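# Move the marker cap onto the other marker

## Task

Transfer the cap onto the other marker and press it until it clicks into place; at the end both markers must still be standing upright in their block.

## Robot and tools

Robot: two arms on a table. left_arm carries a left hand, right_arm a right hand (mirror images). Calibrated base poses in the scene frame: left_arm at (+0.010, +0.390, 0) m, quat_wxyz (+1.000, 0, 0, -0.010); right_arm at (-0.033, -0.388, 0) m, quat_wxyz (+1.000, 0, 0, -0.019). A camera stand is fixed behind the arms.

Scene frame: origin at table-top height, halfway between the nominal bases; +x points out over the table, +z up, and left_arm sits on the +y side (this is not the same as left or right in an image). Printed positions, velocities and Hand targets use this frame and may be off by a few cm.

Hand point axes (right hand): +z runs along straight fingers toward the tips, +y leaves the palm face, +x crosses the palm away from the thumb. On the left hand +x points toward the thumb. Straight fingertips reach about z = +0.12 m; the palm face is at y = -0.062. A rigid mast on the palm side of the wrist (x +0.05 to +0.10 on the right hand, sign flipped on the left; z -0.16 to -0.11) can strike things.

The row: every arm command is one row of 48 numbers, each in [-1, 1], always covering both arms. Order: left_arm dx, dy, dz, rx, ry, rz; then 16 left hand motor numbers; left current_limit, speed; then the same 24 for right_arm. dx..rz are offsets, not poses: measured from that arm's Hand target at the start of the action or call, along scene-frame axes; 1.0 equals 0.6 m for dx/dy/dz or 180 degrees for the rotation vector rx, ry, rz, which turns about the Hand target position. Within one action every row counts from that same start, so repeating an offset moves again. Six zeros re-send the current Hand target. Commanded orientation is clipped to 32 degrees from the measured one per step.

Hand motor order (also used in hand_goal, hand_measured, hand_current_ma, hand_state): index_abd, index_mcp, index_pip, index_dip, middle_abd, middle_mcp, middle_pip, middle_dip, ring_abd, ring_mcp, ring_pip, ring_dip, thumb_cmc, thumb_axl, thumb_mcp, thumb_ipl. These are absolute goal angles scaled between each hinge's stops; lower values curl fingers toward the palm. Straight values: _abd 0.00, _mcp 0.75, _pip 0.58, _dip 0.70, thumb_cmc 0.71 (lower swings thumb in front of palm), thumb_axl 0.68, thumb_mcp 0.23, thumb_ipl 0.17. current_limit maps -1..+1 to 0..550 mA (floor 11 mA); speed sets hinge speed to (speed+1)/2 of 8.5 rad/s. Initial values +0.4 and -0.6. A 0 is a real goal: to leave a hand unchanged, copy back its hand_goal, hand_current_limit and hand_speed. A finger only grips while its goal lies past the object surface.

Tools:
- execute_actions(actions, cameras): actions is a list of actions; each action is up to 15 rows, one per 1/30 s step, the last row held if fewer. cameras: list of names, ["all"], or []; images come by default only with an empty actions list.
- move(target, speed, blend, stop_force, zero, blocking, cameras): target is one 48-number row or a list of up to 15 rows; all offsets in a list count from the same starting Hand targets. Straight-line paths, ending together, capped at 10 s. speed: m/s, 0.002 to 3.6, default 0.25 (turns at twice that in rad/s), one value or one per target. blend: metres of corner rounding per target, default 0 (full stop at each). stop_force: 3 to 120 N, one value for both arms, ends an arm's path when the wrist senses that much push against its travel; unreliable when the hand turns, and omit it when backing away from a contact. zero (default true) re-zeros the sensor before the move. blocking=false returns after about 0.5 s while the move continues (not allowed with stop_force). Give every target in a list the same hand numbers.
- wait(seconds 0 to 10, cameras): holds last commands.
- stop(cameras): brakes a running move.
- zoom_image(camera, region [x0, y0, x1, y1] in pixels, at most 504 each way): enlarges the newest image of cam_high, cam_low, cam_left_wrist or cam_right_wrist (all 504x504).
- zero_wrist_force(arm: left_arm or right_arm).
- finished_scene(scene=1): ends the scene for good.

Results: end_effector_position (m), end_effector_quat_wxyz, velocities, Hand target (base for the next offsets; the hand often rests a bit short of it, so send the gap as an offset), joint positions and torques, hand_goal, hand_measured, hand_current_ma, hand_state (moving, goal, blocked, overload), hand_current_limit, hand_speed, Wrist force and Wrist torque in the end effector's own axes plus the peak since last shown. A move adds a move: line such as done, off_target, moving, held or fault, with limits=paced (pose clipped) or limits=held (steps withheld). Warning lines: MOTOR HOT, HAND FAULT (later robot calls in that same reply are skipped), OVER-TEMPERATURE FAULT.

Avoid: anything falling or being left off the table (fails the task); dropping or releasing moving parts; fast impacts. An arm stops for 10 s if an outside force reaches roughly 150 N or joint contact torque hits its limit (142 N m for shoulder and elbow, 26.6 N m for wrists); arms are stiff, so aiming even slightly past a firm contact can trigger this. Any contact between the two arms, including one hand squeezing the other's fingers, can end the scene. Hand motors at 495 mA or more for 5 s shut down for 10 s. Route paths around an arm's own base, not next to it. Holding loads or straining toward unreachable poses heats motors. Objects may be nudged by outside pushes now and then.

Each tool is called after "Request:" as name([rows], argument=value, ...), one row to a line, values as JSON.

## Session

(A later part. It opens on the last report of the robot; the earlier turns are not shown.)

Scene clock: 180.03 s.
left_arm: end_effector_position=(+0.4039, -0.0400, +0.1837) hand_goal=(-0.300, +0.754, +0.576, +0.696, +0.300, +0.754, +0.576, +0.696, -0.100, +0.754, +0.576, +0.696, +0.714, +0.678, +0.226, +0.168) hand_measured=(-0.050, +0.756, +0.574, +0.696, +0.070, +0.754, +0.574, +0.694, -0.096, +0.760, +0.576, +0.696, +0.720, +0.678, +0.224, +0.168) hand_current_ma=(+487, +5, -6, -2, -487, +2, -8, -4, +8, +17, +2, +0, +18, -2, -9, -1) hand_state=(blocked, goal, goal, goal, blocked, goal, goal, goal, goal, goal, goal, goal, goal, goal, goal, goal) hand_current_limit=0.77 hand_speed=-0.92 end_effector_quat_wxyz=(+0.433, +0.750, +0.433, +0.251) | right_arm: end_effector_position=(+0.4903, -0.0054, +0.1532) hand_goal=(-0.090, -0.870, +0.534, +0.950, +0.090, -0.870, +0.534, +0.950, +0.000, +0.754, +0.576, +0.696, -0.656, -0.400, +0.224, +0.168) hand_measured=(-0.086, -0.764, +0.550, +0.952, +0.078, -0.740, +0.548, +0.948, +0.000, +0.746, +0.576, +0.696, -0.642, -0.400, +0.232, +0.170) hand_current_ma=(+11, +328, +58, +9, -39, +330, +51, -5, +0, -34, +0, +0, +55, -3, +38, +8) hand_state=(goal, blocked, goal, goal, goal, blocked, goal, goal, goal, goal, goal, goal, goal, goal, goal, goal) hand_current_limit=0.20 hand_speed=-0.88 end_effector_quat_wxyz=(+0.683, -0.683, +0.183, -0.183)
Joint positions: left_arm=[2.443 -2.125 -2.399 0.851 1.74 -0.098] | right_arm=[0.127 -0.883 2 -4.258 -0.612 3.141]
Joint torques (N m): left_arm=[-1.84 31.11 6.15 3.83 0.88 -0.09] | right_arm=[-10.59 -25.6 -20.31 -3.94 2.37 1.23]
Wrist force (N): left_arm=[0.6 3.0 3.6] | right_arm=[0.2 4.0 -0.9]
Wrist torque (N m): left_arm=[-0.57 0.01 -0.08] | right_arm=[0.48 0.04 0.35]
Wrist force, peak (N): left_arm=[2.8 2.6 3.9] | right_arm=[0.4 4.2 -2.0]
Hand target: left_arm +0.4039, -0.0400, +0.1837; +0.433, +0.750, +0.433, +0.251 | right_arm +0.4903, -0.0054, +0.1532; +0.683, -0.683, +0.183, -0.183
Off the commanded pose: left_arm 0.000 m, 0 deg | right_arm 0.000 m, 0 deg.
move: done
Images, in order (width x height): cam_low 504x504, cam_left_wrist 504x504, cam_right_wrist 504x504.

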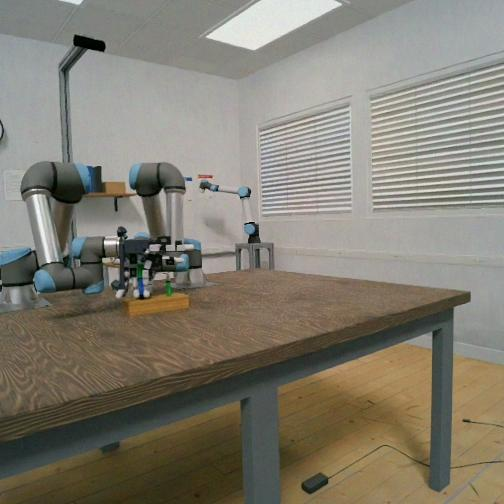

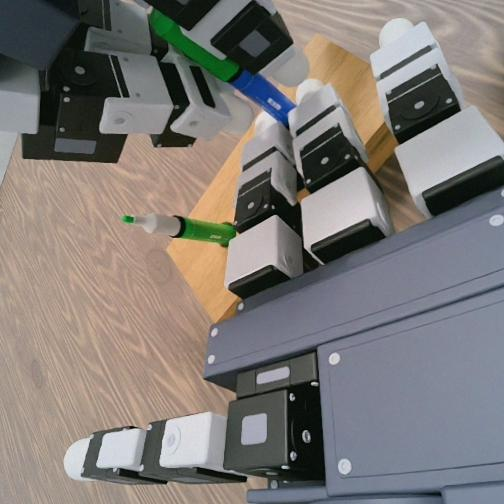

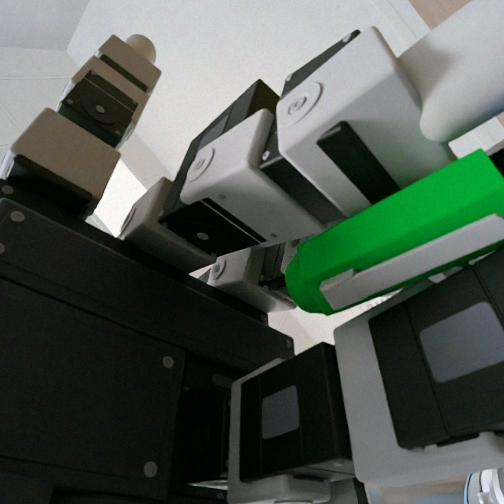

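Request:
move([
  [0,0,0,0,0,0, -0.3,0.754,0.576,0.696, 0.3,0.754,0.576,0.696, -0.1,0.754,0.576,0.696, 0.714,0.678,0.226,0.168, 0.98,-0.9, 0,0,0,0,0,0, -0.09,-0.97,0.533,0.91, 0.09,-0.95,0.533,0.91, 0,0.754,0.576,0.696, -0.657,-0.40,0.2247,0.1676, 0.98,-0.85],
  [0,0,0,0,0,0, -0.3,0.754,0.576,0.696, 0.3,0.754,0.576,0.696, -0.1,0.754,0.576,0.696, 0.714,0.678,0.226,0.168, 0.98,-0.9, 0,0,0.01,0,0,0, -0.09,-0.97,0.533,0.91, 0.09,-0.95,0.533,0.91, 0,0.754,0.576,0.696, -0.657,-0.40,0.2247,0.1676, 0.98,-0.85],
], speed=0.02)

Request:
execute_actions([
  [[0,0,0,0,0,0, -0.3,0.754,0.576,0.696, 0.3,0.754,0.576,0.696, -0.1,0.754,0.576,0.696, 0.714,0.678,0.226,0.168, 0.75,-0.9, 0,0,0,0,0,0, -0.09,-0.97,0.533,0.91, 0.09,-0.95,0.533,0.91, 0,0.754,0.576,0.696, -0.657,-0.40,0.2247,0.1676, 0.75,-0.85]],
], cameras=["cam_low","cam_left_wrist","cam_right_wrist"])

Request:
zoom_image(camera="cam_left_wrist", region=[150, 0, 400, 220])

Scene clock: 182.20 s.
left_arm: end_effector_position=(+0.4039, -0.0400, +0.1837) hand_goal=(-0.300, +0.754, +0.576, +0.696, +0.300, +0.754, +0.576, +0.696, -0.100, +0.754, +0.576, +0.696, +0.714, +0.678, +0.226, +0.168) hand_measured=(-0.050, +0.746, +0.570, +0.694, +0.070, +0.750, +0.572, +0.694, -0.096, +0.760, +0.576, +0.696, +0.720, +0.678, +0.224, +0.168) hand_current_ma=(+545, -24, -19, -4, -544, -11, -10, -4, +8, +17, +2, +0, +18, -2, -9, -1) hand_state=(blocked, goal, goal, goal, blocked, goal, goal, goal, goal, goal, goal, goal, goal, goal, goal, goal) hand_current_limit=0.98 hand_speed=-0.90 end_effector_quat_wxyz=(+0.433, +0.750, +0.433, +0.251) | right_arm: end_effector_position=(+0.4903, -0.0054, +0.1591) hand_goal=(-0.090, -0.970, +0.534, +0.910, +0.090, -0.950, +0.534, +0.910, +0.000, +0.754, +0.576, +0.696, -0.656, -0.400, +0.224, +0.168) hand_measured=(-0.084, -0.880, +0.556, +0.918, +0.078, -0.788, +0.562, +0.920, +0.000, +0.746, +0.576, +0.696, -0.636, -0.400, +0.236, +0.170) hand_current_ma=(+19, +429, +90, +32, -40, +544, +116, +37, +0, -34, +0, +0, +84, -3, +60, +10) hand_state=(goal, blocked, blocked, goal, goal, blocked, blocked, goal, goal, goal, goal, goal, blocked, goal, goal, goal) hand_current_limit=0.98 hand_speed=-0.85 end_effector_quat_wxyz=(+0.683, -0.683, +0.183, -0.183)
Joint positions: left_arm=[2.443 -2.125 -2.399 0.851 1.74 -0.098] | right_arm=[0.127 -0.897 2.001 -4.246 -0.612 3.141]
Joint torques (N m): left_arm=[-0.95 30.61 5.58 3.73 0.78 -0.23] | right_arm=[-9.24 -45.53 0 1.18 2 0.51]
Wrist force (N): left_arm=[-0.4 3.8 1.5] | right_arm=[0.5 5.6 -1.0]
Wrist torque (N m): left_arm=[-0.46 -0.09 -0.16] | right_arm=[0.62 0.01 0.36]
Wrist force, peak (N): left_arm=[-1.2 3.3 4.6] | right_arm=[0.4 6.1 -1.0]
Hand target: left_arm +0.4039, -0.0400, +0.1837; +0.433, +0.750, +0.433, +0.251 | right_arm +0.4903, -0.0054, +0.1592; +0.683, -0.683, +0.183, -0.183
Off the commanded pose: left_arm 0.000 m, 0 deg | right_arm 0.000 m, 0 deg.
move: done

Scene clock: 182.90 s.
left_arm: end_effector_position=(+0.4039, -0.0400, +0.1837) hand_goal=(-0.300, +0.754, +0.576, +0.696, +0.300, +0.754, +0.576, +0.696, -0.100, +0.754, +0.576, +0.696, +0.714, +0.678, +0.226, +0.168) hand_measured=(-0.050, +0.746, +0.570, +0.694, +0.070, +0.750, +0.572, +0.694, -0.096, +0.760, +0.576, +0.696, +0.720, +0.678, +0.224, +0.168) hand_current_ma=(+481, -26, -20, -4, -481, -12, -11, -4, +8, +17, +2, +0, +18, -2, -9, -1) hand_state=(blocked, goal, goal, goal, blocked, goal, goal, goal, goal, goal, goal, goal, goal, goal, goal, goal) hand_current_limit=0.75 hand_speed=-0.90 end_effector_quat_wxyz=(+0.433, +0.750, +0.433, +0.251) | right_arm: end_effector_position=(+0.4903, -0.0054, +0.1592) hand_goal=(-0.090, -0.970, +0.534, +0.910, +0.090, -0.950, +0.534, +0.910, +0.000, +0.754, +0.576, +0.696, -0.656, -0.400, +0.224, +0.168) hand_measured=(-0.084, -0.880, +0.556, +0.918, +0.078, -0.788, +0.562, +0.920, +0.000, +0.746, +0.576, +0.696, -0.636, -0.400, +0.236, +0.170) hand_current_ma=(+19, +429, +90, +32, -40, +481, +116, +37, +0, -34, +0, +0, +84, -3, +60, +10) hand_state=(goal, blocked, blocked, goal, goal, blocked, blocked, goal, goal, goal, goal, goal, blocked, goal, goal, goal) hand_current_limit=0.75 hand_speed=-0.85 end_effector_quat_wxyz=(+0.683, -0.683, +0.183, -0.183)
Joint positions: left_arm=[2.443 -2.125 -2.399 0.851 1.74 -0.098] | right_arm=[0.127 -0.897 2.001 -4.245 -0.612 3.141]
Joint torques (N m): left_arm=[-1.24 32.24 6.16 3.87 0.83 -0.19] | right_arm=[-8.05 -46.24 0.42 1.47 1.53 -1.04]
Wrist force (N): left_arm=[-0.2 3.3 1.5] | right_arm=[0.3 6.0 -1.0]
Wrist torque (N m): left_arm=[-0.48 -0.10 -0.13] | right_arm=[0.62 0.02 0.36]
Wrist force, peak (N): left_arm=[-0.4 3.9 1.6] | right_arm=[0.4 6.2 -1.3]
Hand target: left_arm +0.4039, -0.0400, +0.1837; +0.433, +0.750, +0.433, +0.251 | right_arm +0.4903, -0.0054, +0.1592; +0.683, -0.683, +0.183, -0.183
Off the commanded pose: left_arm 0.000 m, 0 deg | right_arm 0.000 m, 0 deg.
Images, in order (width x height): cam_low 504x504, cam_left_wrist 504x504, cam_right_wrist 504x504.

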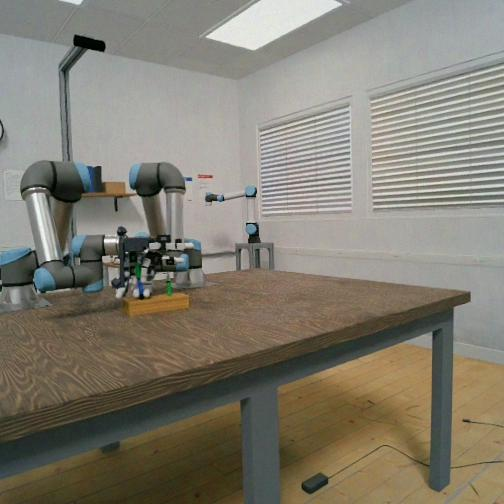

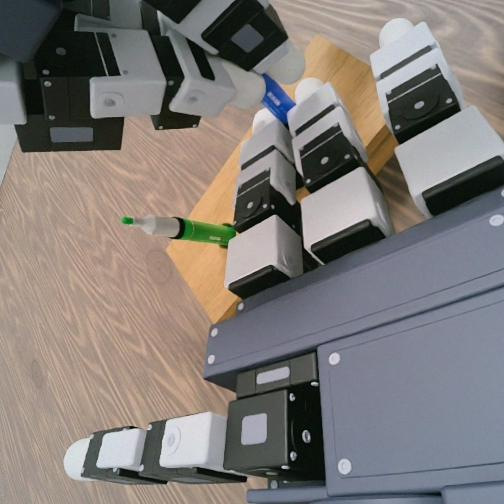

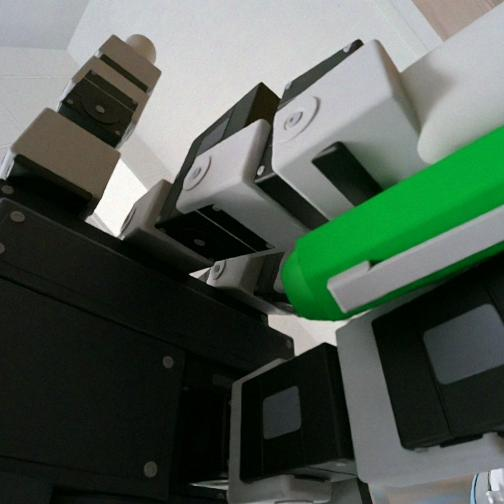

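Scaled by 2.016.

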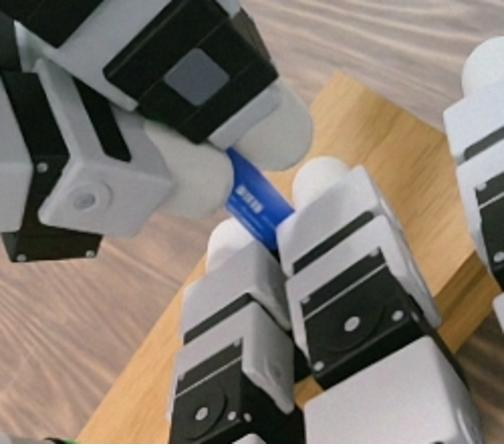

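Request:
zoom_image(camera="cam_low", region=[60, 220, 220, 340])

Request:
zoom_image(camera="cam_right_wrist", region=[260, 100, 504, 344])

Scaled by 3.150.

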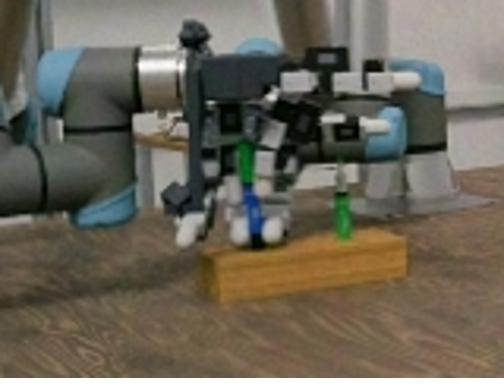

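Scaled by 2.066.

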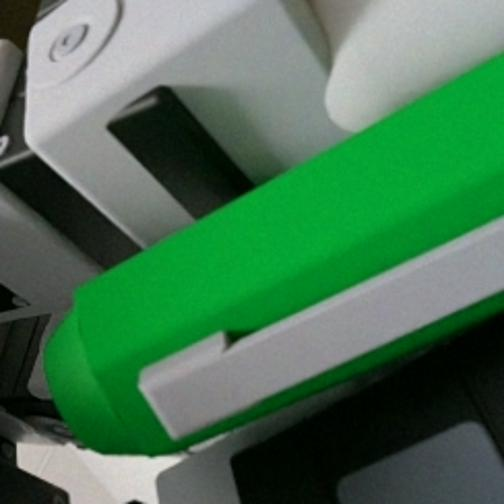

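Request:
move([
  [0,0,0,0,0,0, -0.3,0.754,0.576,0.696, 0.3,0.754,0.576,0.696, -0.1,0.754,0.576,0.696, 0.714,0.678,0.226,0.168, 0.77,-0.9, 0,0,0.0083,0,0,0, -0.09,-0.97,0.533,0.91, 0.09,-0.95,0.533,0.91, 0,0.754,0.576,0.696, -0.657,-0.40,0.2247,0.1676, 0.77,-0.85],
], speed=0.02, cameras=["cam_low","cam_left_wrist","cam_right_wrist","cam_high"])

Request:
zoom_image(camera="cam_left_wrist", region=[150, 0, 400, 220])

Request:
zoom_image(camera="cam_low", region=[60, 220, 220, 340])

Scene clock: 185.20 s.
left_arm: end_effector_position=(+0.4039, -0.0400, +0.1837) hand_goal=(-0.300, +0.754, +0.576, +0.696, +0.300, +0.754, +0.576, +0.696, -0.100, +0.754, +0.576, +0.696, +0.714, +0.678, +0.226, +0.168) hand_measured=(-0.050, +0.744, +0.568, +0.694, +0.070, +0.748, +0.572, +0.694, -0.096, +0.760, +0.576, +0.696, +0.720, +0.678, +0.224, +0.168) hand_current_ma=(+487, -31, -23, -5, -487, -16, -14, -4, +8, +17, +2, +0, +18, -2, -9, -1) hand_state=(blocked, goal, goal, goal, blocked, goal, goal, goal, goal, goal, goal, goal, goal, goal, goal, goal) hand_current_limit=0.77 hand_speed=-0.90 end_effector_quat_wxyz=(+0.433, +0.750, +0.433, +0.251) | right_arm: end_effector_position=(+0.4903, -0.0054, +0.1641) hand_goal=(-0.090, -0.970, +0.534, +0.910, +0.090, -0.950, +0.534, +0.910, +0.000, +0.754, +0.576, +0.696, -0.656, -0.400, +0.224, +0.168) hand_measured=(-0.084, -0.880, +0.556, +0.918, +0.076, -0.788, +0.564, +0.922, +0.000, +0.746, +0.576, +0.696, -0.636, -0.400, +0.236, +0.170) hand_current_ma=(+19, +429, +91, +32, -44, +487, +123, +47, +0, -34, +0, +0, +84, -2, +60, +10) hand_state=(goal, blocked, blocked, goal, goal, blocked, blocked, goal, goal, goal, goal, goal, blocked, goal, goal, goal) hand_current_limit=0.77 hand_speed=-0.85 end_effector_quat_wxyz=(+0.683, -0.683, +0.183, -0.183)
Joint positions: left_arm=[2.443 -2.125 -2.399 0.851 1.74 -0.098] | right_arm=[0.127 -0.908 2.001 -4.235 -0.612 3.141]
Joint torques (N m): left_arm=[-1.35 32.08 6.22 3.8 0.78 -0.41] | right_arm=[-4.02 -45.67 -0.42 1.42 -0.53 0.72]
Wrist force (N): left_arm=[0.2 3.8 1.3] | right_arm=[0.6 5.6 -1.1]
Wrist torque (N m): left_arm=[-0.48 -0.06 -0.11] | right_arm=[0.62 0.02 0.35]
Wrist force, peak (N): left_arm=[0.2 4.0 1.3] | right_arm=[0.7 6.6 -1.0]
Hand target: left_arm +0.4039, -0.0400, +0.1837; +0.433, +0.750, +0.433, +0.251 | right_arm +0.4903, -0.0054, +0.1641; +0.683, -0.683, +0.183, -0.183
Off the commanded pose: left_arm 0.000 m, 0 deg | right_arm 0.000 m, 0 deg.
move: done

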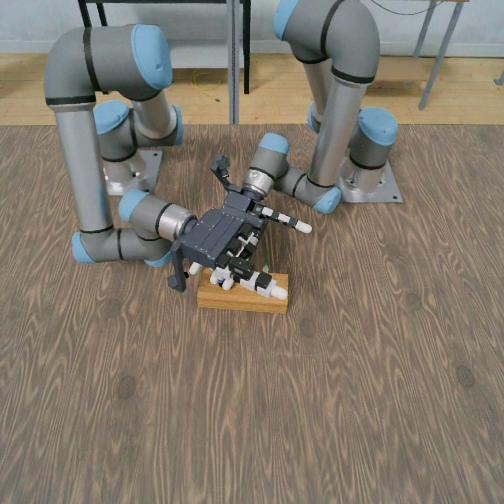

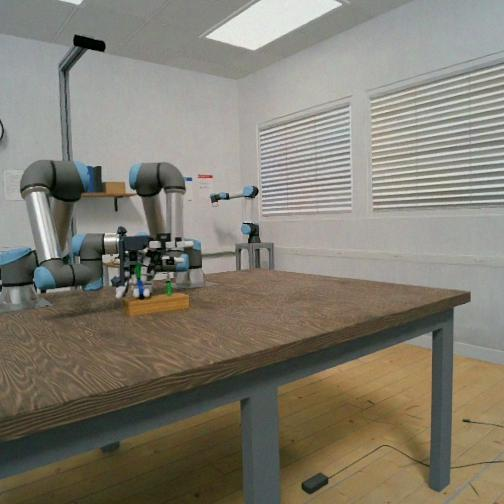

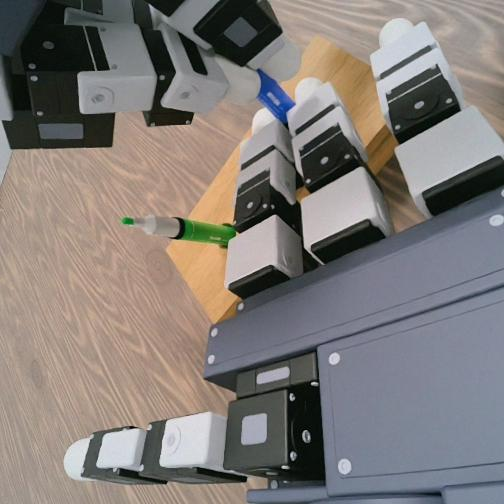

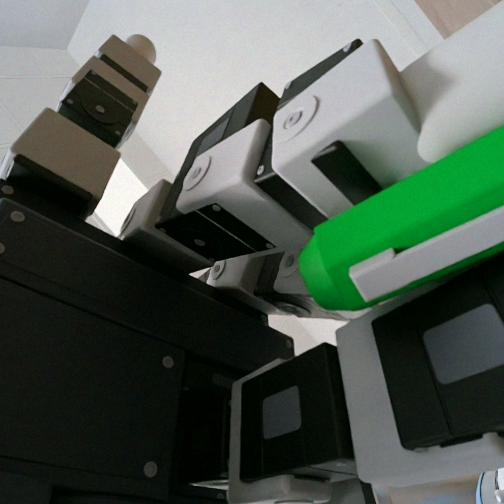

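Scaled by 2.016.

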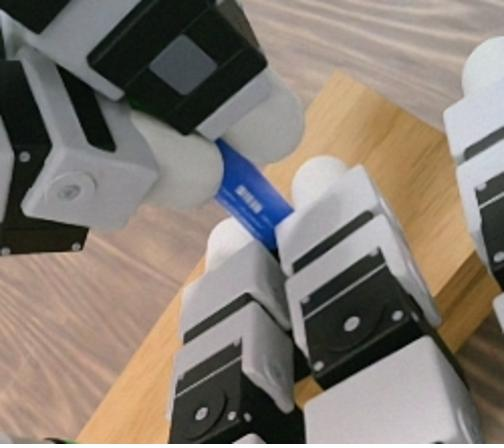

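Scaled by 3.150.

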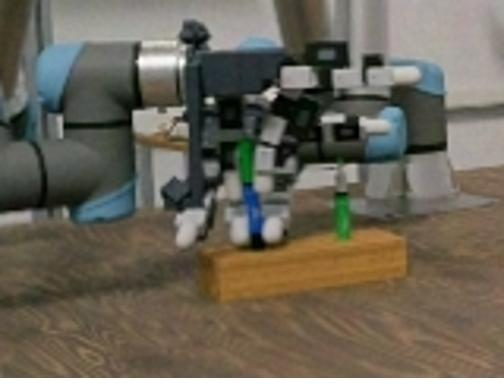

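Request:
move([
  [0,0,0,0,0,0, 0.1,0.754,0.576,0.696, -0.08,0.754,0.576,0.696, -0.1,0.754,0.576,0.696, 0.714,0.678,0.226,0.168, 0.4,-0.85, 0,0,0,0,0,0, -0.09,-0.97,0.533,0.91, 0.09,-0.95,0.533,0.91, 0,0.754,0.576,0.696, -0.657,-0.40,0.2247,0.1676, 0.6,-0.85],
])

Request:
move([
  [-0.14,0.082,0.06,0,0,0, 0.1,0.754,0.576,0.696, -0.08,0.754,0.576,0.696, -0.1,0.754,0.576,0.696, 0.714,0.678,0.226,0.168, 0.4,-0.85, 0,0,-0.036,0,0,0, -0.09,-0.97,0.533,0.91, 0.09,-0.95,0.533,0.91, 0,0.754,0.576,0.696, -0.657,-0.40,0.2247,0.1676, 0.6,-0.85],
], speed=0.1, cameras=["cam_high","cam_low","cam_right_wrist"])

Request:
zoom_image(camera="cam_low", region=[60, 220, 220, 340])

Request:
zoom_image(camera="cam_high", region=[160, 220, 300, 330])

Scene clock: 208.87 s.
left_arm: end_effector_position=(+0.4039, -0.0400, +0.1837) hand_goal=(+0.100, +0.754, +0.576, +0.696, -0.080, +0.754, +0.576, +0.696, -0.100, +0.754, +0.576, +0.696, +0.714, +0.678, +0.226, +0.168) hand_measured=(+0.096, +0.760, +0.576, +0.694, -0.076, +0.760, +0.576, +0.694, -0.096, +0.760, +0.576, +0.696, +0.720, +0.678, +0.224, +0.168) hand_current_ma=(-9, +18, -2, -5, +9, +16, -2, -4, +8, +17, +2, +0, +18, -2, -9, -1) hand_state=(goal, goal, goal, goal, goal, goal, goal, goal, goal, goal, goal, goal, goal, goal, goal, goal) hand_current_limit=0.40 hand_speed=-0.85 end_effector_quat_wxyz=(+0.433, +0.750, +0.433, +0.251) | right_arm: end_effector_position=(+0.4903, -0.0054, +0.1642) hand_goal=(-0.090, -0.970, +0.534, +0.910, +0.090, -0.950, +0.534, +0.910, +0.000, +0.754, +0.576, +0.696, -0.656, -0.400, +0.224, +0.168) hand_measured=(-0.084, -0.880, +0.556, +0.918, +0.074, -0.788, +0.564, +0.922, +0.000, +0.746, +0.576, +0.696, -0.636, -0.400, +0.236, +0.170) hand_current_ma=(+18, +429, +91, +32, -54, +440, +123, +47, +0, -34, +0, +0, +84, -2, +60, +10) hand_state=(goal, blocked, blocked, goal, goal, blocked, blocked, goal, goal, goal, goal, goal, blocked, goal, goal, goal) hand_current_limit=0.60 hand_speed=-0.85 end_effector_quat_wxyz=(+0.683, -0.683, +0.183, -0.183)
Joint positions: left_arm=[2.443 -2.125 -2.399 0.851 1.74 -0.098] | right_arm=[0.127 -0.909 2.001 -4.234 -0.612 3.141]
Joint torques (N m): left_arm=[-0.98 33.69 6.56 3.8 0.61 -0.43] | right_arm=[2.22 -44.54 -1.1 1.42 -2.35 0.71]
Wrist force (N): left_arm=[0.4 1.6 2.0] | right_arm=[0.5 4.0 -1.3]
Wrist torque (N m): left_arm=[-0.39 -0.05 -0.09] | right_arm=[0.48 0.03 0.30]
Wrist force, peak (N): left_arm=[0.2 4.0 1.2] | right_arm=[0.3 6.6 -1.1]
Hand target: left_arm +0.4039, -0.0400, +0.1837; +0.433, +0.750, +0.433, +0.251 | right_arm +0.4903, -0.0054, +0.1641; +0.683, -0.683, +0.183, -0.183
Off the commanded pose: left_arm 0.000 m, 0 deg | right_arm 0.000 m, 0 deg.
move: done

Scene clock: 210.47 s.
left_arm: end_effector_position=(+0.3200, +0.0092, +0.2197) hand_goal=(+0.100, +0.754, +0.576, +0.696, -0.080, +0.754, +0.576, +0.696, -0.100, +0.754, +0.576, +0.696, +0.714, +0.678, +0.226, +0.168) hand_measured=(+0.096, +0.760, +0.576, +0.694, -0.076, +0.760, +0.576, +0.694, -0.096, +0.760, +0.576, +0.696, +0.720, +0.678, +0.224, +0.168) hand_current_ma=(-9, +19, -2, -5, +9, +17, -1, -4, +8, +17, +2, +0, +18, -2, -9, -1) hand_state=(goal, goal, goal, goal, goal, goal, goal, goal, goal, goal, goal, goal, goal, goal, goal, goal) hand_current_limit=0.40 hand_speed=-0.85 end_effector_quat_wxyz=(+0.433, +0.750, +0.433, +0.251) | right_arm: end_effector_position=(+0.4903, -0.0054, +0.1426) hand_goal=(-0.090, -0.970, +0.534, +0.910, +0.090, -0.950, +0.534, +0.910, +0.000, +0.754, +0.576, +0.696, -0.656, -0.400, +0.224, +0.168) hand_measured=(-0.084, -0.880, +0.556, +0.918, +0.076, -0.796, +0.564, +0.922, +0.000, +0.746, +0.576, +0.696, -0.636, -0.400, +0.236, +0.170) hand_current_ma=(+18, +428, +91, +32, -49, +440, +123, +47, +0, -34, +0, +0, +84, -2, +60, +10) hand_state=(goal, blocked, blocked, goal, goal, blocked, blocked, goal, goal, goal, goal, goal, blocked, goal, goal, goal) hand_current_limit=0.60 hand_speed=-0.85 end_effector_quat_wxyz=(+0.683, -0.683, +0.183, -0.183)
Joint positions: left_arm=[2.372 -1.921 -2.624 0.865 1.801 -0.135] | right_arm=[0.127 -0.858 1.998 -4.281 -0.612 3.141]
Joint torques (N m): left_arm=[-7.22 30.1 -0.82 0.48 1.67 -1.53] | right_arm=[6.94 -24.42 -18.56 -3.86 -2.37 1.01]
Wrist force (N): left_arm=[0.6 1.6 1.3] | right_arm=[-0.4 2.7 -0.4]
Wrist torque (N m): left_arm=[-0.34 -0.10 0.02] | right_arm=[0.39 0.05 0.34]
Wrist force, peak (N): left_arm=[0.3 1.7 2.5] | right_arm=[0.9 4.2 -1.2]
Hand target: left_arm +0.3199, +0.0092, +0.2197; +0.433, +0.750, +0.433, +0.251 | right_arm +0.4903, -0.0054, +0.1425; +0.683, -0.683, +0.183, -0.183
Off the commanded pose: left_arm 0.000 m, 0 deg | right_arm 0.000 m, 0 deg.
move: done
Images, in order (width x height): cam_high 504x504, cam_low 504x504, cam_right_wrist 504x504.

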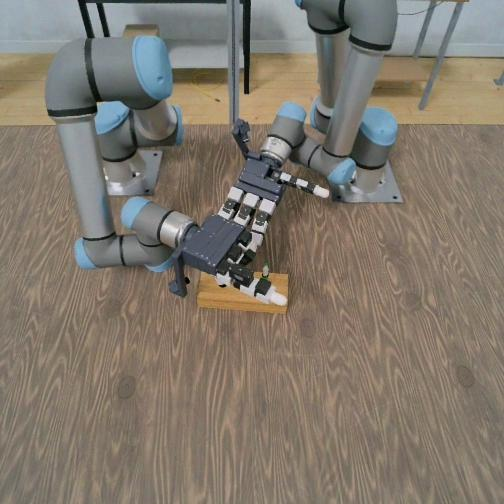

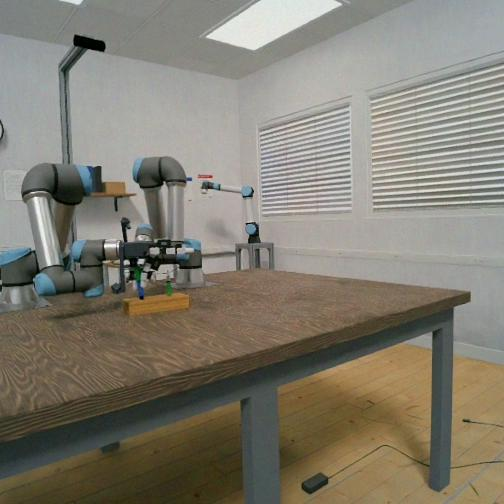

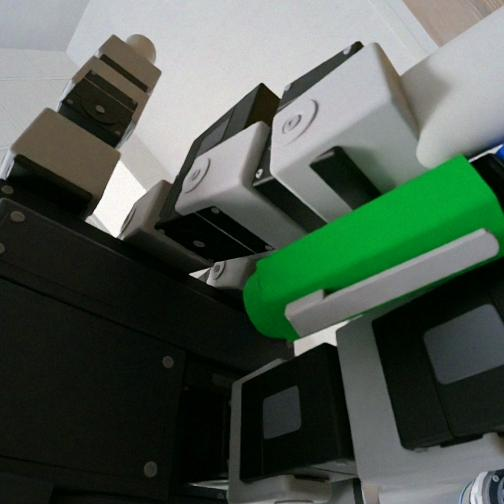

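Scaled by 3.150.

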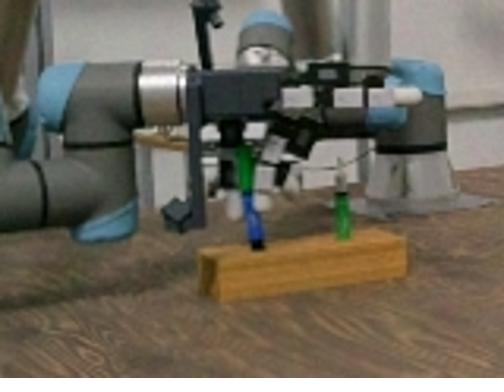

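Scaled by 3.600.

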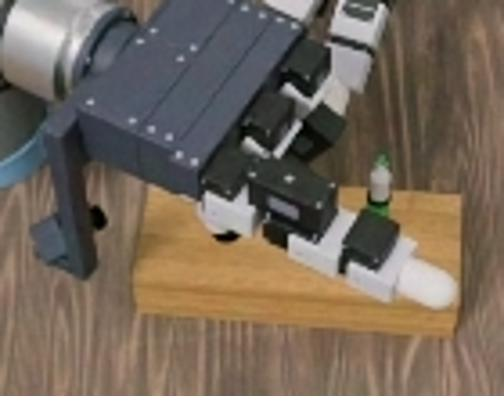

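Request:
move([
  [-0.06,0.2,0.08,0,0,0, 0.1,0.754,0.576,0.696, -0.08,0.754,0.576,0.696, -0.1,0.754,0.576,0.696, 0.714,0.678,0.226,0.168, 0.4,-0.85, 0.01,0.0173,0,0,0,0, -0.09,-0.97,0.533,0.91, 0.09,-0.95,0.533,0.91, 0,0.754,0.576,0.696, -0.657,-0.40,0.2247,0.1676, 0.2,-0.85],
], speed=0.1, cameras=["cam_low"])

Request:
zoom_image(camera="cam_low", region=[60, 220, 220, 340])

Scene clock: 213.07 s.
left_arm: end_effector_position=(+0.2999, +0.0750, +0.2456) hand_goal=(+0.100, +0.754, +0.576, +0.696, -0.080, +0.754, +0.576, +0.696, -0.100, +0.754, +0.576, +0.696, +0.714, +0.678, +0.226, +0.168) hand_measured=(+0.096, +0.760, +0.576, +0.694, -0.076, +0.760, +0.576, +0.694, -0.096, +0.760, +0.576, +0.696, +0.720, +0.678, +0.224, +0.168) hand_current_ma=(-7, +21, -1, -5, +8, +20, -1, -4, +7, +19, +2, +0, +19, -2, -9, -1) hand_state=(goal, goal, goal, goal, goal, goal, goal, goal, goal, goal, goal, goal, goal, goal, goal, goal) hand_current_limit=0.40 hand_speed=-0.85 end_effector_quat_wxyz=(+0.433, +0.749, +0.433, +0.252) | right_arm: end_effector_position=(+0.4945, +0.0018, +0.1425) hand_goal=(-0.090, -0.970, +0.534, +0.910, +0.090, -0.950, +0.534, +0.910, +0.000, +0.754, +0.576, +0.696, -0.656, -0.400, +0.224, +0.168) hand_measured=(-0.084, -0.880, +0.558, +0.918, +0.076, -0.796, +0.564, +0.918, +0.000, +0.746, +0.576, +0.696, -0.636, -0.400, +0.236, +0.170) hand_current_ma=(+18, +330, +91, +32, -44, +330, +123, +29, +0, -34, +0, +0, +84, -2, +60, +11) hand_state=(goal, blocked, blocked, goal, goal, blocked, blocked, goal, goal, goal, goal, goal, blocked, goal, goal, goal) hand_current_limit=0.20 hand_speed=-0.85 end_effector_quat_wxyz=(+0.683, -0.683, +0.183, -0.183)
Joint positions: left_arm=[2.535 -1.699 -2.813 0.848 1.662 -0.051] | right_arm=[0.143 -0.851 1.978 -4.269 -0.627 3.141]
Joint torques (N m): left_arm=[-4.82 0.44 15.93 5.08 1.53 -1.27] | right_arm=[12.21 -25.63 -21.16 1.55 -3.38 0.67]
Wrist force (N): left_arm=[0.8 1.5 1.3] | right_arm=[-0.6 2.4 -3.7]
Wrist torque (N m): left_arm=[-0.36 -0.09 0.03] | right_arm=[0.09 0.05 0.39]
Wrist force, peak (N): left_arm=[2.0 2.5 -0.9] | right_arm=[-0.4 2.6 -4.0]
Hand target: left_arm +0.2999, +0.0750, +0.2455; +0.433, +0.749, +0.433, +0.252 (not the last commanded pose) | right_arm +0.4945, +0.0018, +0.1425; +0.683, -0.683, +0.183, -0.183 (not the last commanded pose)
Off the commanded pose: left_arm 0.061 m, 0 deg | right_arm 0.004 m, 0 deg.
move: held (left_arm; a check stopped the path), off_target (right_arm; braked when a check withheld steps of left_arm); limits=held
pose unreachable (left arm): on one or more control steps of this call, first in action 0 (counted from 0), this arm could not follow its commanded pose, so it was not sent that pose on those steps. It may still have moved: this result reports where it is.
cause: moving toward the commanded pose would bring two parts of the arm too close to each other (joints 3 (elbow) and 4 (wrist 1) lie between them).
Images, in order (width x height): cam_low 504x504.

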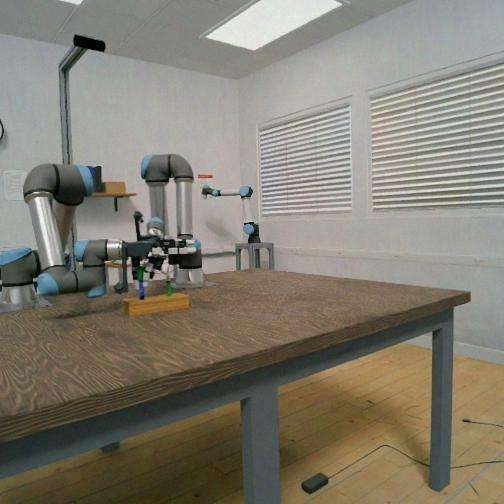

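Scaled by 3.150.

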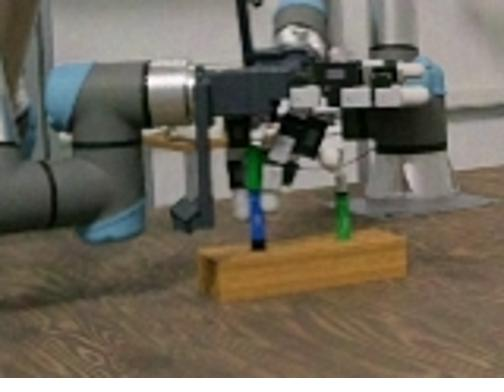

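Request:
move([
  [0.03,0.1,0.04,0,0,0, 0.1,0.754,0.576,0.696, -0.08,0.754,0.576,0.696, -0.1,0.754,0.576,0.696, 0.714,0.678,0.226,0.168, 0.4,-0.85, 0,0,0,0,0,0, -0.09,-0.5,0.534,0.91, 0.09,-0.5,0.534,0.91, 0,0.754,0.576,0.696, -0.657,-0.40,0.2247,0.1676, 0.3,-0.9],
], speed=0.1, cameras=["cam_low","cam_high","cam_right_wrist","cam_left_wrist"])

Request:
zoom_image(camera="cam_low", region=[60, 220, 220, 340])

Request:
zoom_image(camera="cam_high", region=[160, 220, 300, 330])

Scene clock: 215.57 s.
left_arm: end_effector_position=(+0.3010, +0.0791, +0.2472) hand_goal=(+0.100, +0.754, +0.576, +0.696, -0.080, +0.754, +0.576, +0.696, -0.100, +0.754, +0.576, +0.696, +0.714, +0.678, +0.226, +0.168) hand_measured=(+0.098, +0.760, +0.576, +0.694, -0.076, +0.760, +0.576, +0.694, -0.098, +0.760, +0.576, +0.696, +0.720, +0.678, +0.224, +0.168) hand_current_ma=(-6, +22, -1, -5, +7, +21, -1, -4, +7, +20, +2, +0, +19, -2, -9, -1) hand_state=(goal, goal, goal, goal, goal, goal, goal, goal, goal, goal, goal, goal, goal, goal, goal, goal) hand_current_limit=0.40 hand_speed=-0.85 end_effector_quat_wxyz=(+0.434, +0.749, +0.433, +0.252) | right_arm: end_effector_position=(+0.4945, +0.0018, +0.1425) hand_goal=(-0.090, -0.500, +0.534, +0.910, +0.090, -0.500, +0.534, +0.910, +0.000, +0.754, +0.576, +0.696, -0.656, -0.400, +0.224, +0.168) hand_measured=(-0.086, -0.504, +0.536, +0.912, +0.086, -0.504, +0.536, +0.912, +0.000, +0.746, +0.576, +0.696, -0.644, -0.400, +0.232, +0.172) hand_current_ma=(+11, -16, +9, +8, -10, -15, +9, +9, +0, -34, +0, +0, +44, -2, +43, +15) hand_state=(goal, goal, goal, goal, goal, goal, goal, goal, goal, goal, goal, goal, goal, goal, goal, goal) hand_current_limit=0.30 hand_speed=-0.90 end_effector_quat_wxyz=(+0.683, -0.683, +0.183, -0.183)
Joint positions: left_arm=[2.557 -1.683 -2.823 0.842 1.644 -0.04] | right_arm=[0.143 -0.851 1.978 -4.269 -0.627 3.141]
Joint torques (N m): left_arm=[-5.38 1.33 15.91 4.99 1.59 -1.29] | right_arm=[9.54 -29.16 -17.12 1.49 -1.57 -1.1]
Wrist force (N): left_arm=[0.9 1.5 1.3] | right_arm=[0.6 4.1 -1.6]
Wrist torque (N m): left_arm=[-0.34 -0.10 0.04] | right_arm=[0.45 0.00 0.34]
Wrist force, peak (N): left_arm=[2.3 2.7 1.0] | right_arm=[-0.5 2.8 -4.0]
Hand target: left_arm +0.3010, +0.0791, +0.2472; +0.434, +0.749, +0.433, +0.252 (not the last commanded pose) | right_arm +0.4945, +0.0018, +0.1425; +0.683, -0.683, +0.183, -0.183
Off the commanded pose: left_arm 0.062 m, 0 deg | right_arm 0.000 m, 0 deg.
move: held (left_arm; a check stopped the path); limits=held
pose unreachable (left arm): on one or more control steps of this call, first in action 0 (counted from 0), this arm could not follow its commanded pose, so it was not sent that pose on those steps. It may still have moved: this result reports where it is.
cause: moving toward the commanded pose would bring two parts of the arm too close to each other (joints 3 (elbow) and 4 (wrist 1) lie between them).

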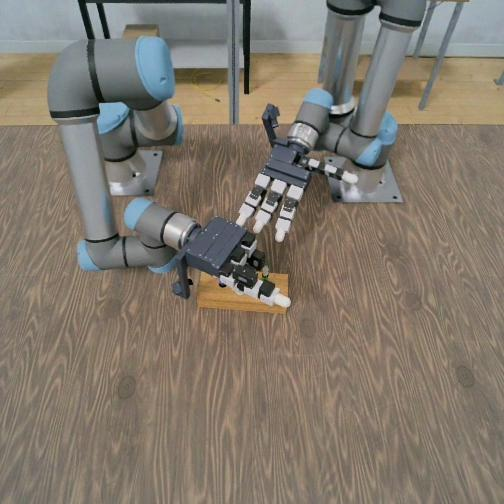

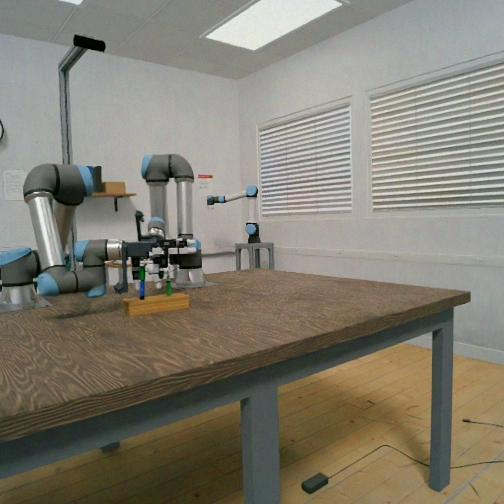

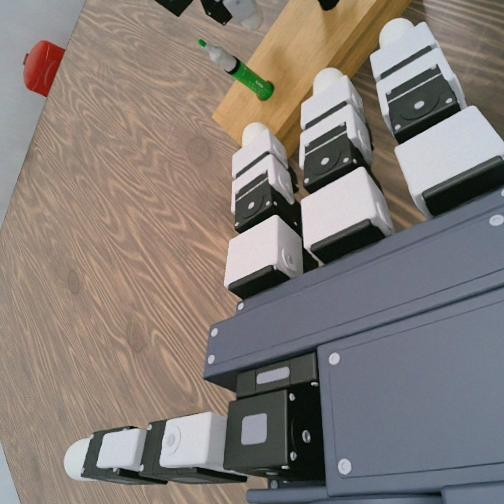

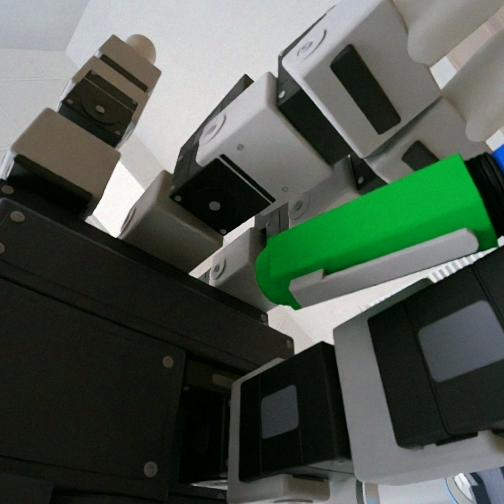

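Scaled by 3.150.

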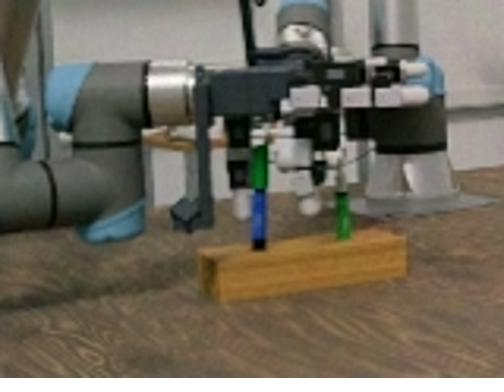

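Scaled by 3.600.

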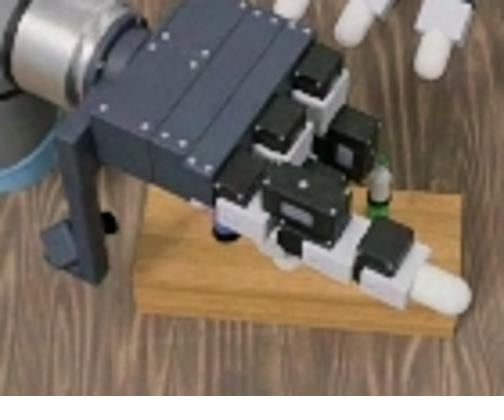

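Request:
zoom_image(camera="cam_right_wrist", region=[384, 100, 504, 280])

Request:
zoom_image(camera="cam_low", region=[120, 255, 180, 315])

Request:
zoom_image(camera="cam_left_wrist", region=[140, 0, 440, 140])

Scaled by 2.800.

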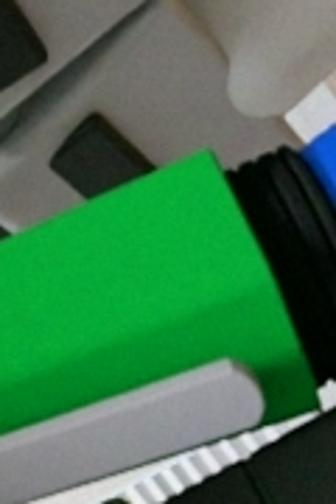

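Scaled by 8.400.

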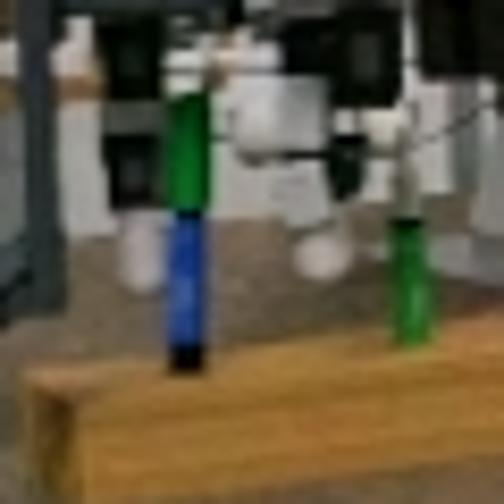

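Scaled by 1.680.

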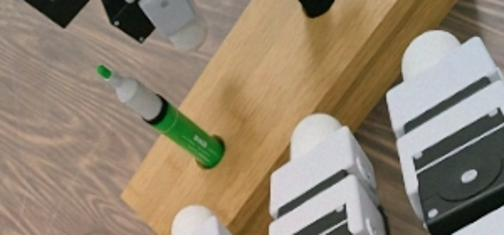

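Request:
move([
  [0,0,0,0,0,0, 0.1,0.754,0.576,0.696, -0.08,0.754,0.576,0.696, -0.1,0.754,0.576,0.696, 0.714,0.678,0.226,0.168, 0.4,-0.85, -0.0067,-0.0115,0,0,0,0, -0.09,-0.5,0.534,0.91, 0.09,-0.5,0.534,0.91, 0,0.754,0.576,0.696, -0.657,-0.40,0.2247,0.1676, 0.3,-0.9],
], speed=0.02, cameras=["cam_low","cam_high","cam_right_wrist","cam_left_wrist"])

Request:
zoom_image(camera="cam_low", region=[120, 255, 180, 315])

Request:
zoom_image(camera="cam_high", region=[160, 220, 300, 330])

Scene clock: 228.90 s.
left_arm: end_effector_position=(+0.3010, +0.0791, +0.2472) hand_goal=(+0.100, +0.754, +0.576, +0.696, -0.080, +0.754, +0.576, +0.696, -0.100, +0.754, +0.576, +0.696, +0.714, +0.678, +0.226, +0.168) hand_measured=(+0.098, +0.760, +0.576, +0.694, -0.076, +0.760, +0.576, +0.694, -0.098, +0.760, +0.576, +0.696, +0.720, +0.678, +0.224, +0.168) hand_current_ma=(-6, +22, -1, -5, +7, +21, -1, -4, +7, +20, +2, +0, +19, -2, -9, -1) hand_state=(goal, goal, goal, goal, goal, goal, goal, goal, goal, goal, goal, goal, goal, goal, goal, goal) hand_current_limit=0.40 hand_speed=-0.85 end_effector_quat_wxyz=(+0.434, +0.749, +0.433, +0.252) | right_arm: end_effector_position=(+0.4905, -0.0050, +0.1425) hand_goal=(-0.090, -0.500, +0.534, +0.910, +0.090, -0.500, +0.534, +0.910, +0.000, +0.754, +0.576, +0.696, -0.656, -0.400, +0.224, +0.168) hand_measured=(-0.086, -0.504, +0.536, +0.912, +0.086, -0.504, +0.536, +0.912, +0.000, +0.746, +0.576, +0.696, -0.652, -0.400, +0.228, +0.170) hand_current_ma=(+11, -15, +9, +8, -10, -15, +9, +9, +0, -34, +0, +0, +11, -2, +14, +8) hand_state=(goal, goal, goal, goal, goal, goal, goal, goal, goal, goal, goal, goal, goal, goal, goal, goal) hand_current_limit=0.30 hand_speed=-0.90 end_effector_quat_wxyz=(+0.683, -0.683, +0.183, -0.183)
Joint positions: left_arm=[2.557 -1.683 -2.823 0.842 1.644 -0.04] | right_arm=[0.128 -0.858 1.997 -4.28 -0.613 3.141]
Joint torques (N m): left_arm=[-6.02 1.43 16.35 4.96 1.55 -1.28] | right_arm=[-8.63 -45.52 0.62 -4.2 2.74 -0.67]
Wrist force (N): left_arm=[0.7 1.4 1.4] | right_arm=[0.7 4.1 -1.4]
Wrist torque (N m): left_arm=[-0.36 -0.07 0.02] | right_arm=[0.46 -0.01 0.34]
Wrist force, peak (N): left_arm=[0.9 1.6 1.4] | right_arm=[0.9 4.4 -1.7]
Hand target: left_arm +0.3010, +0.0791, +0.2472; +0.434, +0.749, +0.433, +0.252 | right_arm +0.4905, -0.0051, +0.1425; +0.683, -0.683, +0.183, -0.183
Off the commanded pose: left_arm 0.000 m, 0 deg | right_arm 0.000 m, 0 deg.
move: done

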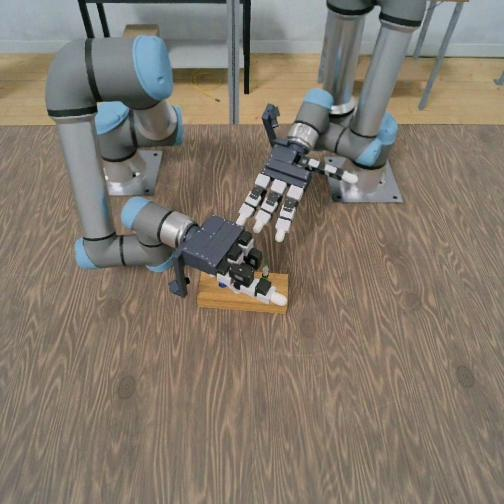

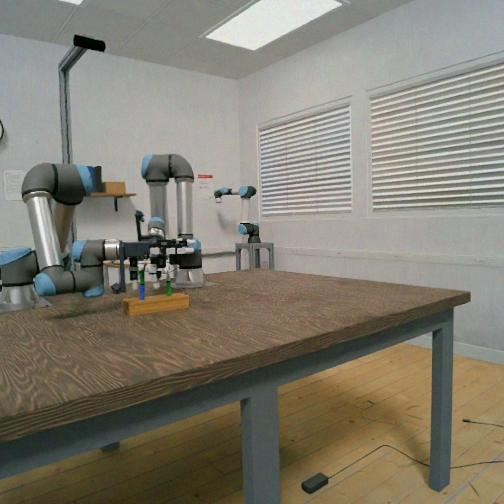

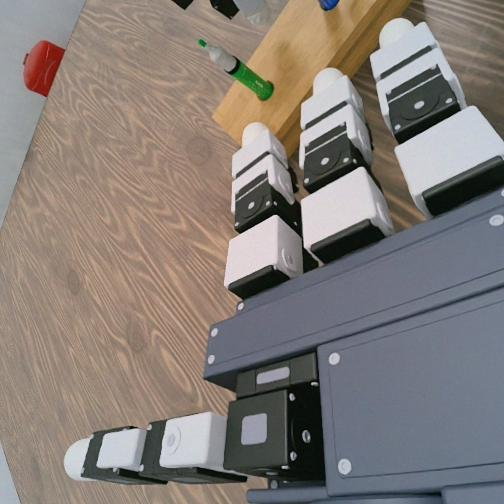

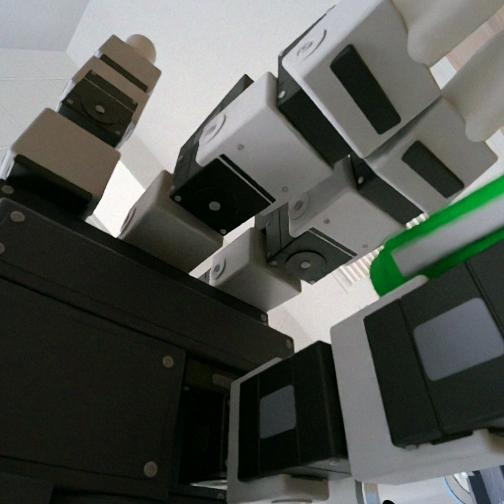

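Scaled by 8.400.

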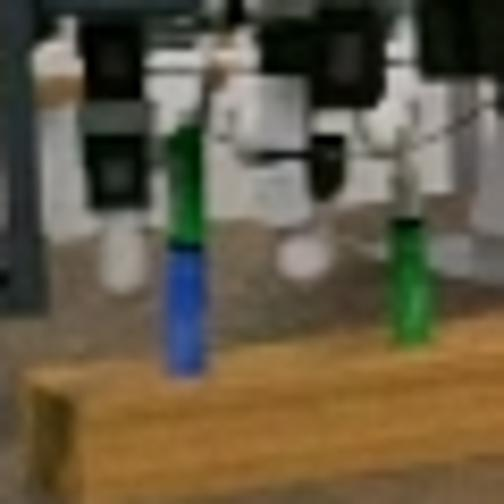

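Scaled by 3.600.

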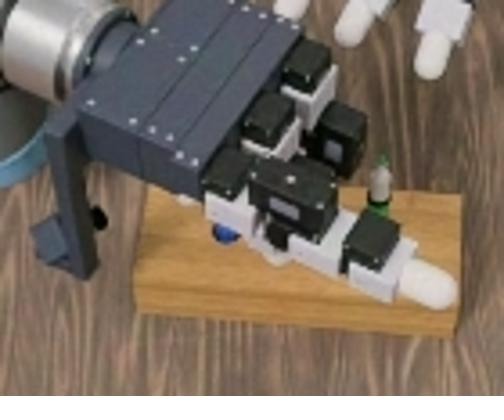

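Request:
move([
  [0.165,0.402,0.022,0.1306,0.3452,0.0926, 0,0.754,0.576,0.696, 0,0.754,0.576,0.696, 0,0.754,0.576,0.696, 0.714,0.678,0.226,0.168, 0.4,-0.7, 0,0,0.21,0,0,0, -0.09,-0.4,0.534,0.91, 0.09,-0.4,0.534,0.91, 0,0.754,0.576,0.696, -0.657,-0.40,0.2247,0.1676, 0.3,-0.8],
], speed=0.15, cameras=["cam_high","cam_low"])

Request:
zoom_image(camera="cam_high", region=[180, 240, 310, 330])

Scene clock: 230.63 s.
left_arm: end_effector_position=(+0.3027, +0.0832, +0.2474) hand_goal=(+0.000, +0.754, +0.576, +0.696, +0.000, +0.754, +0.576, +0.696, +0.000, +0.754, +0.576, +0.696, +0.714, +0.678, +0.226, +0.168) hand_measured=(+0.004, +0.762, +0.576, +0.694, -0.004, +0.760, +0.576, +0.694, -0.002, +0.760, +0.576, +0.696, +0.720, +0.678, +0.224, +0.168) hand_current_ma=(+8, +23, -1, -5, -7, +22, -1, -4, -7, +21, +2, +0, +19, -2, -9, -1) hand_state=(goal, goal, goal, goal, goal, goal, goal, goal, goal, goal, goal, goal, goal, goal, goal, goal) hand_current_limit=0.40 hand_speed=-0.70 end_effector_quat_wxyz=(+0.428, +0.750, +0.438, +0.249) | right_arm: end_effector_position=(+0.4905, -0.0051, +0.1500) hand_goal=(-0.090, -0.400, +0.534, +0.910, +0.090, -0.400, +0.534, +0.910, +0.000, +0.754, +0.576, +0.696, -0.656, -0.400, +0.224, +0.168) hand_measured=(-0.086, -0.406, +0.536, +0.912, +0.086, -0.406, +0.536, +0.912, +0.000, +0.746, +0.576, +0.696, -0.652, -0.400, +0.228, +0.170) hand_current_ma=(+11, -25, +8, +8, -10, -25, +8, +9, +0, -34, +0, +0, +11, -2, +14, +8) hand_state=(goal, goal, goal, goal, goal, goal, goal, goal, goal, goal, goal, goal, goal, goal, goal, goal) hand_current_limit=0.30 hand_speed=-0.80 end_effector_quat_wxyz=(+0.683, -0.683, +0.183, -0.183)
Joint positions: left_arm=[2.575 -1.642 -2.828 0.791 1.631 -0.038] | right_arm=[0.128 -0.875 1.999 -4.265 -0.613 3.141]
Joint torques (N m): left_arm=[-6.47 0.06 17.58 4.61 1.56 -1.33] | right_arm=[-10.02 -45.66 0.42 1.56 2.42 -1.07]
Wrist force (N): left_arm=[0.5 1.6 1.0] | right_arm=[0.7 4.3 -1.3]
Wrist torque (N m): left_arm=[-0.31 -0.08 0.01] | right_arm=[0.46 0.00 0.31]
Wrist force, peak (N): left_arm=[1.2 2.6 0.1] | right_arm=[1.2 4.4 -1.5]
Hand target: left_arm +0.3027, +0.0831, +0.2474; +0.428, +0.750, +0.438, +0.249 (not the last commanded pose) | right_arm +0.4905, -0.0051, +0.1500; +0.683, -0.683, +0.183, -0.183 (not the last commanded pose)
Off the commanded pose: left_arm 0.257 m, 68 deg | right_arm 0.119 m, 0 deg.
move: held (left_arm; a check stopped the path), off_target (right_arm; braked when a check withheld steps of left_arm); limits=held
pose unreachable (left arm): on one or more control steps of this call, first in action 0 (counted from 0), this arm could not follow its commanded pose, so it was not sent that pose on those steps. It may still have moved: this result reports where it is.
cause: moving toward the commanded pose would bring two parts of the arm too close to each other (joints 3 (elbow) and 4 (wrist 1) lie between them).
Images, in order (width x height): cam_high 504x504, cam_low 504x504.

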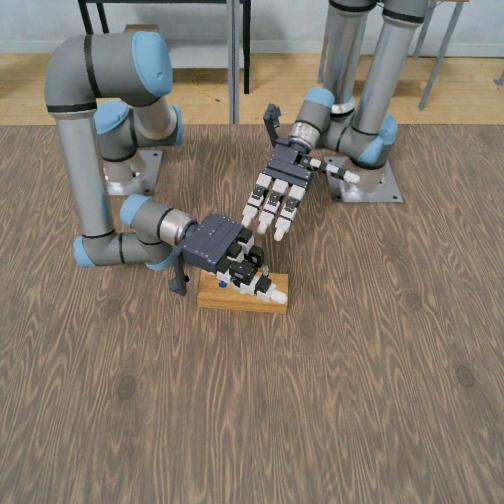

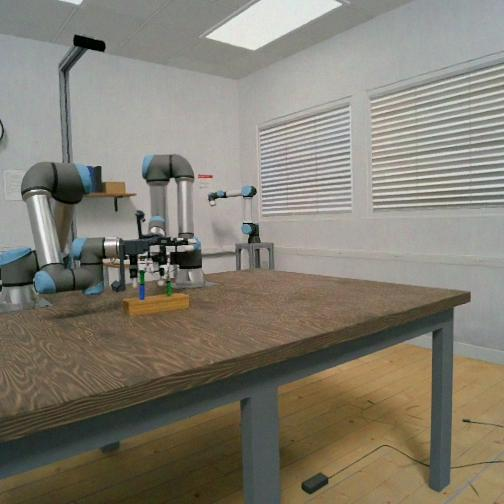

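Scaled by 3.877.

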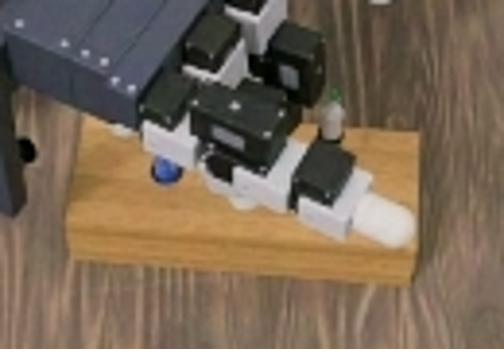

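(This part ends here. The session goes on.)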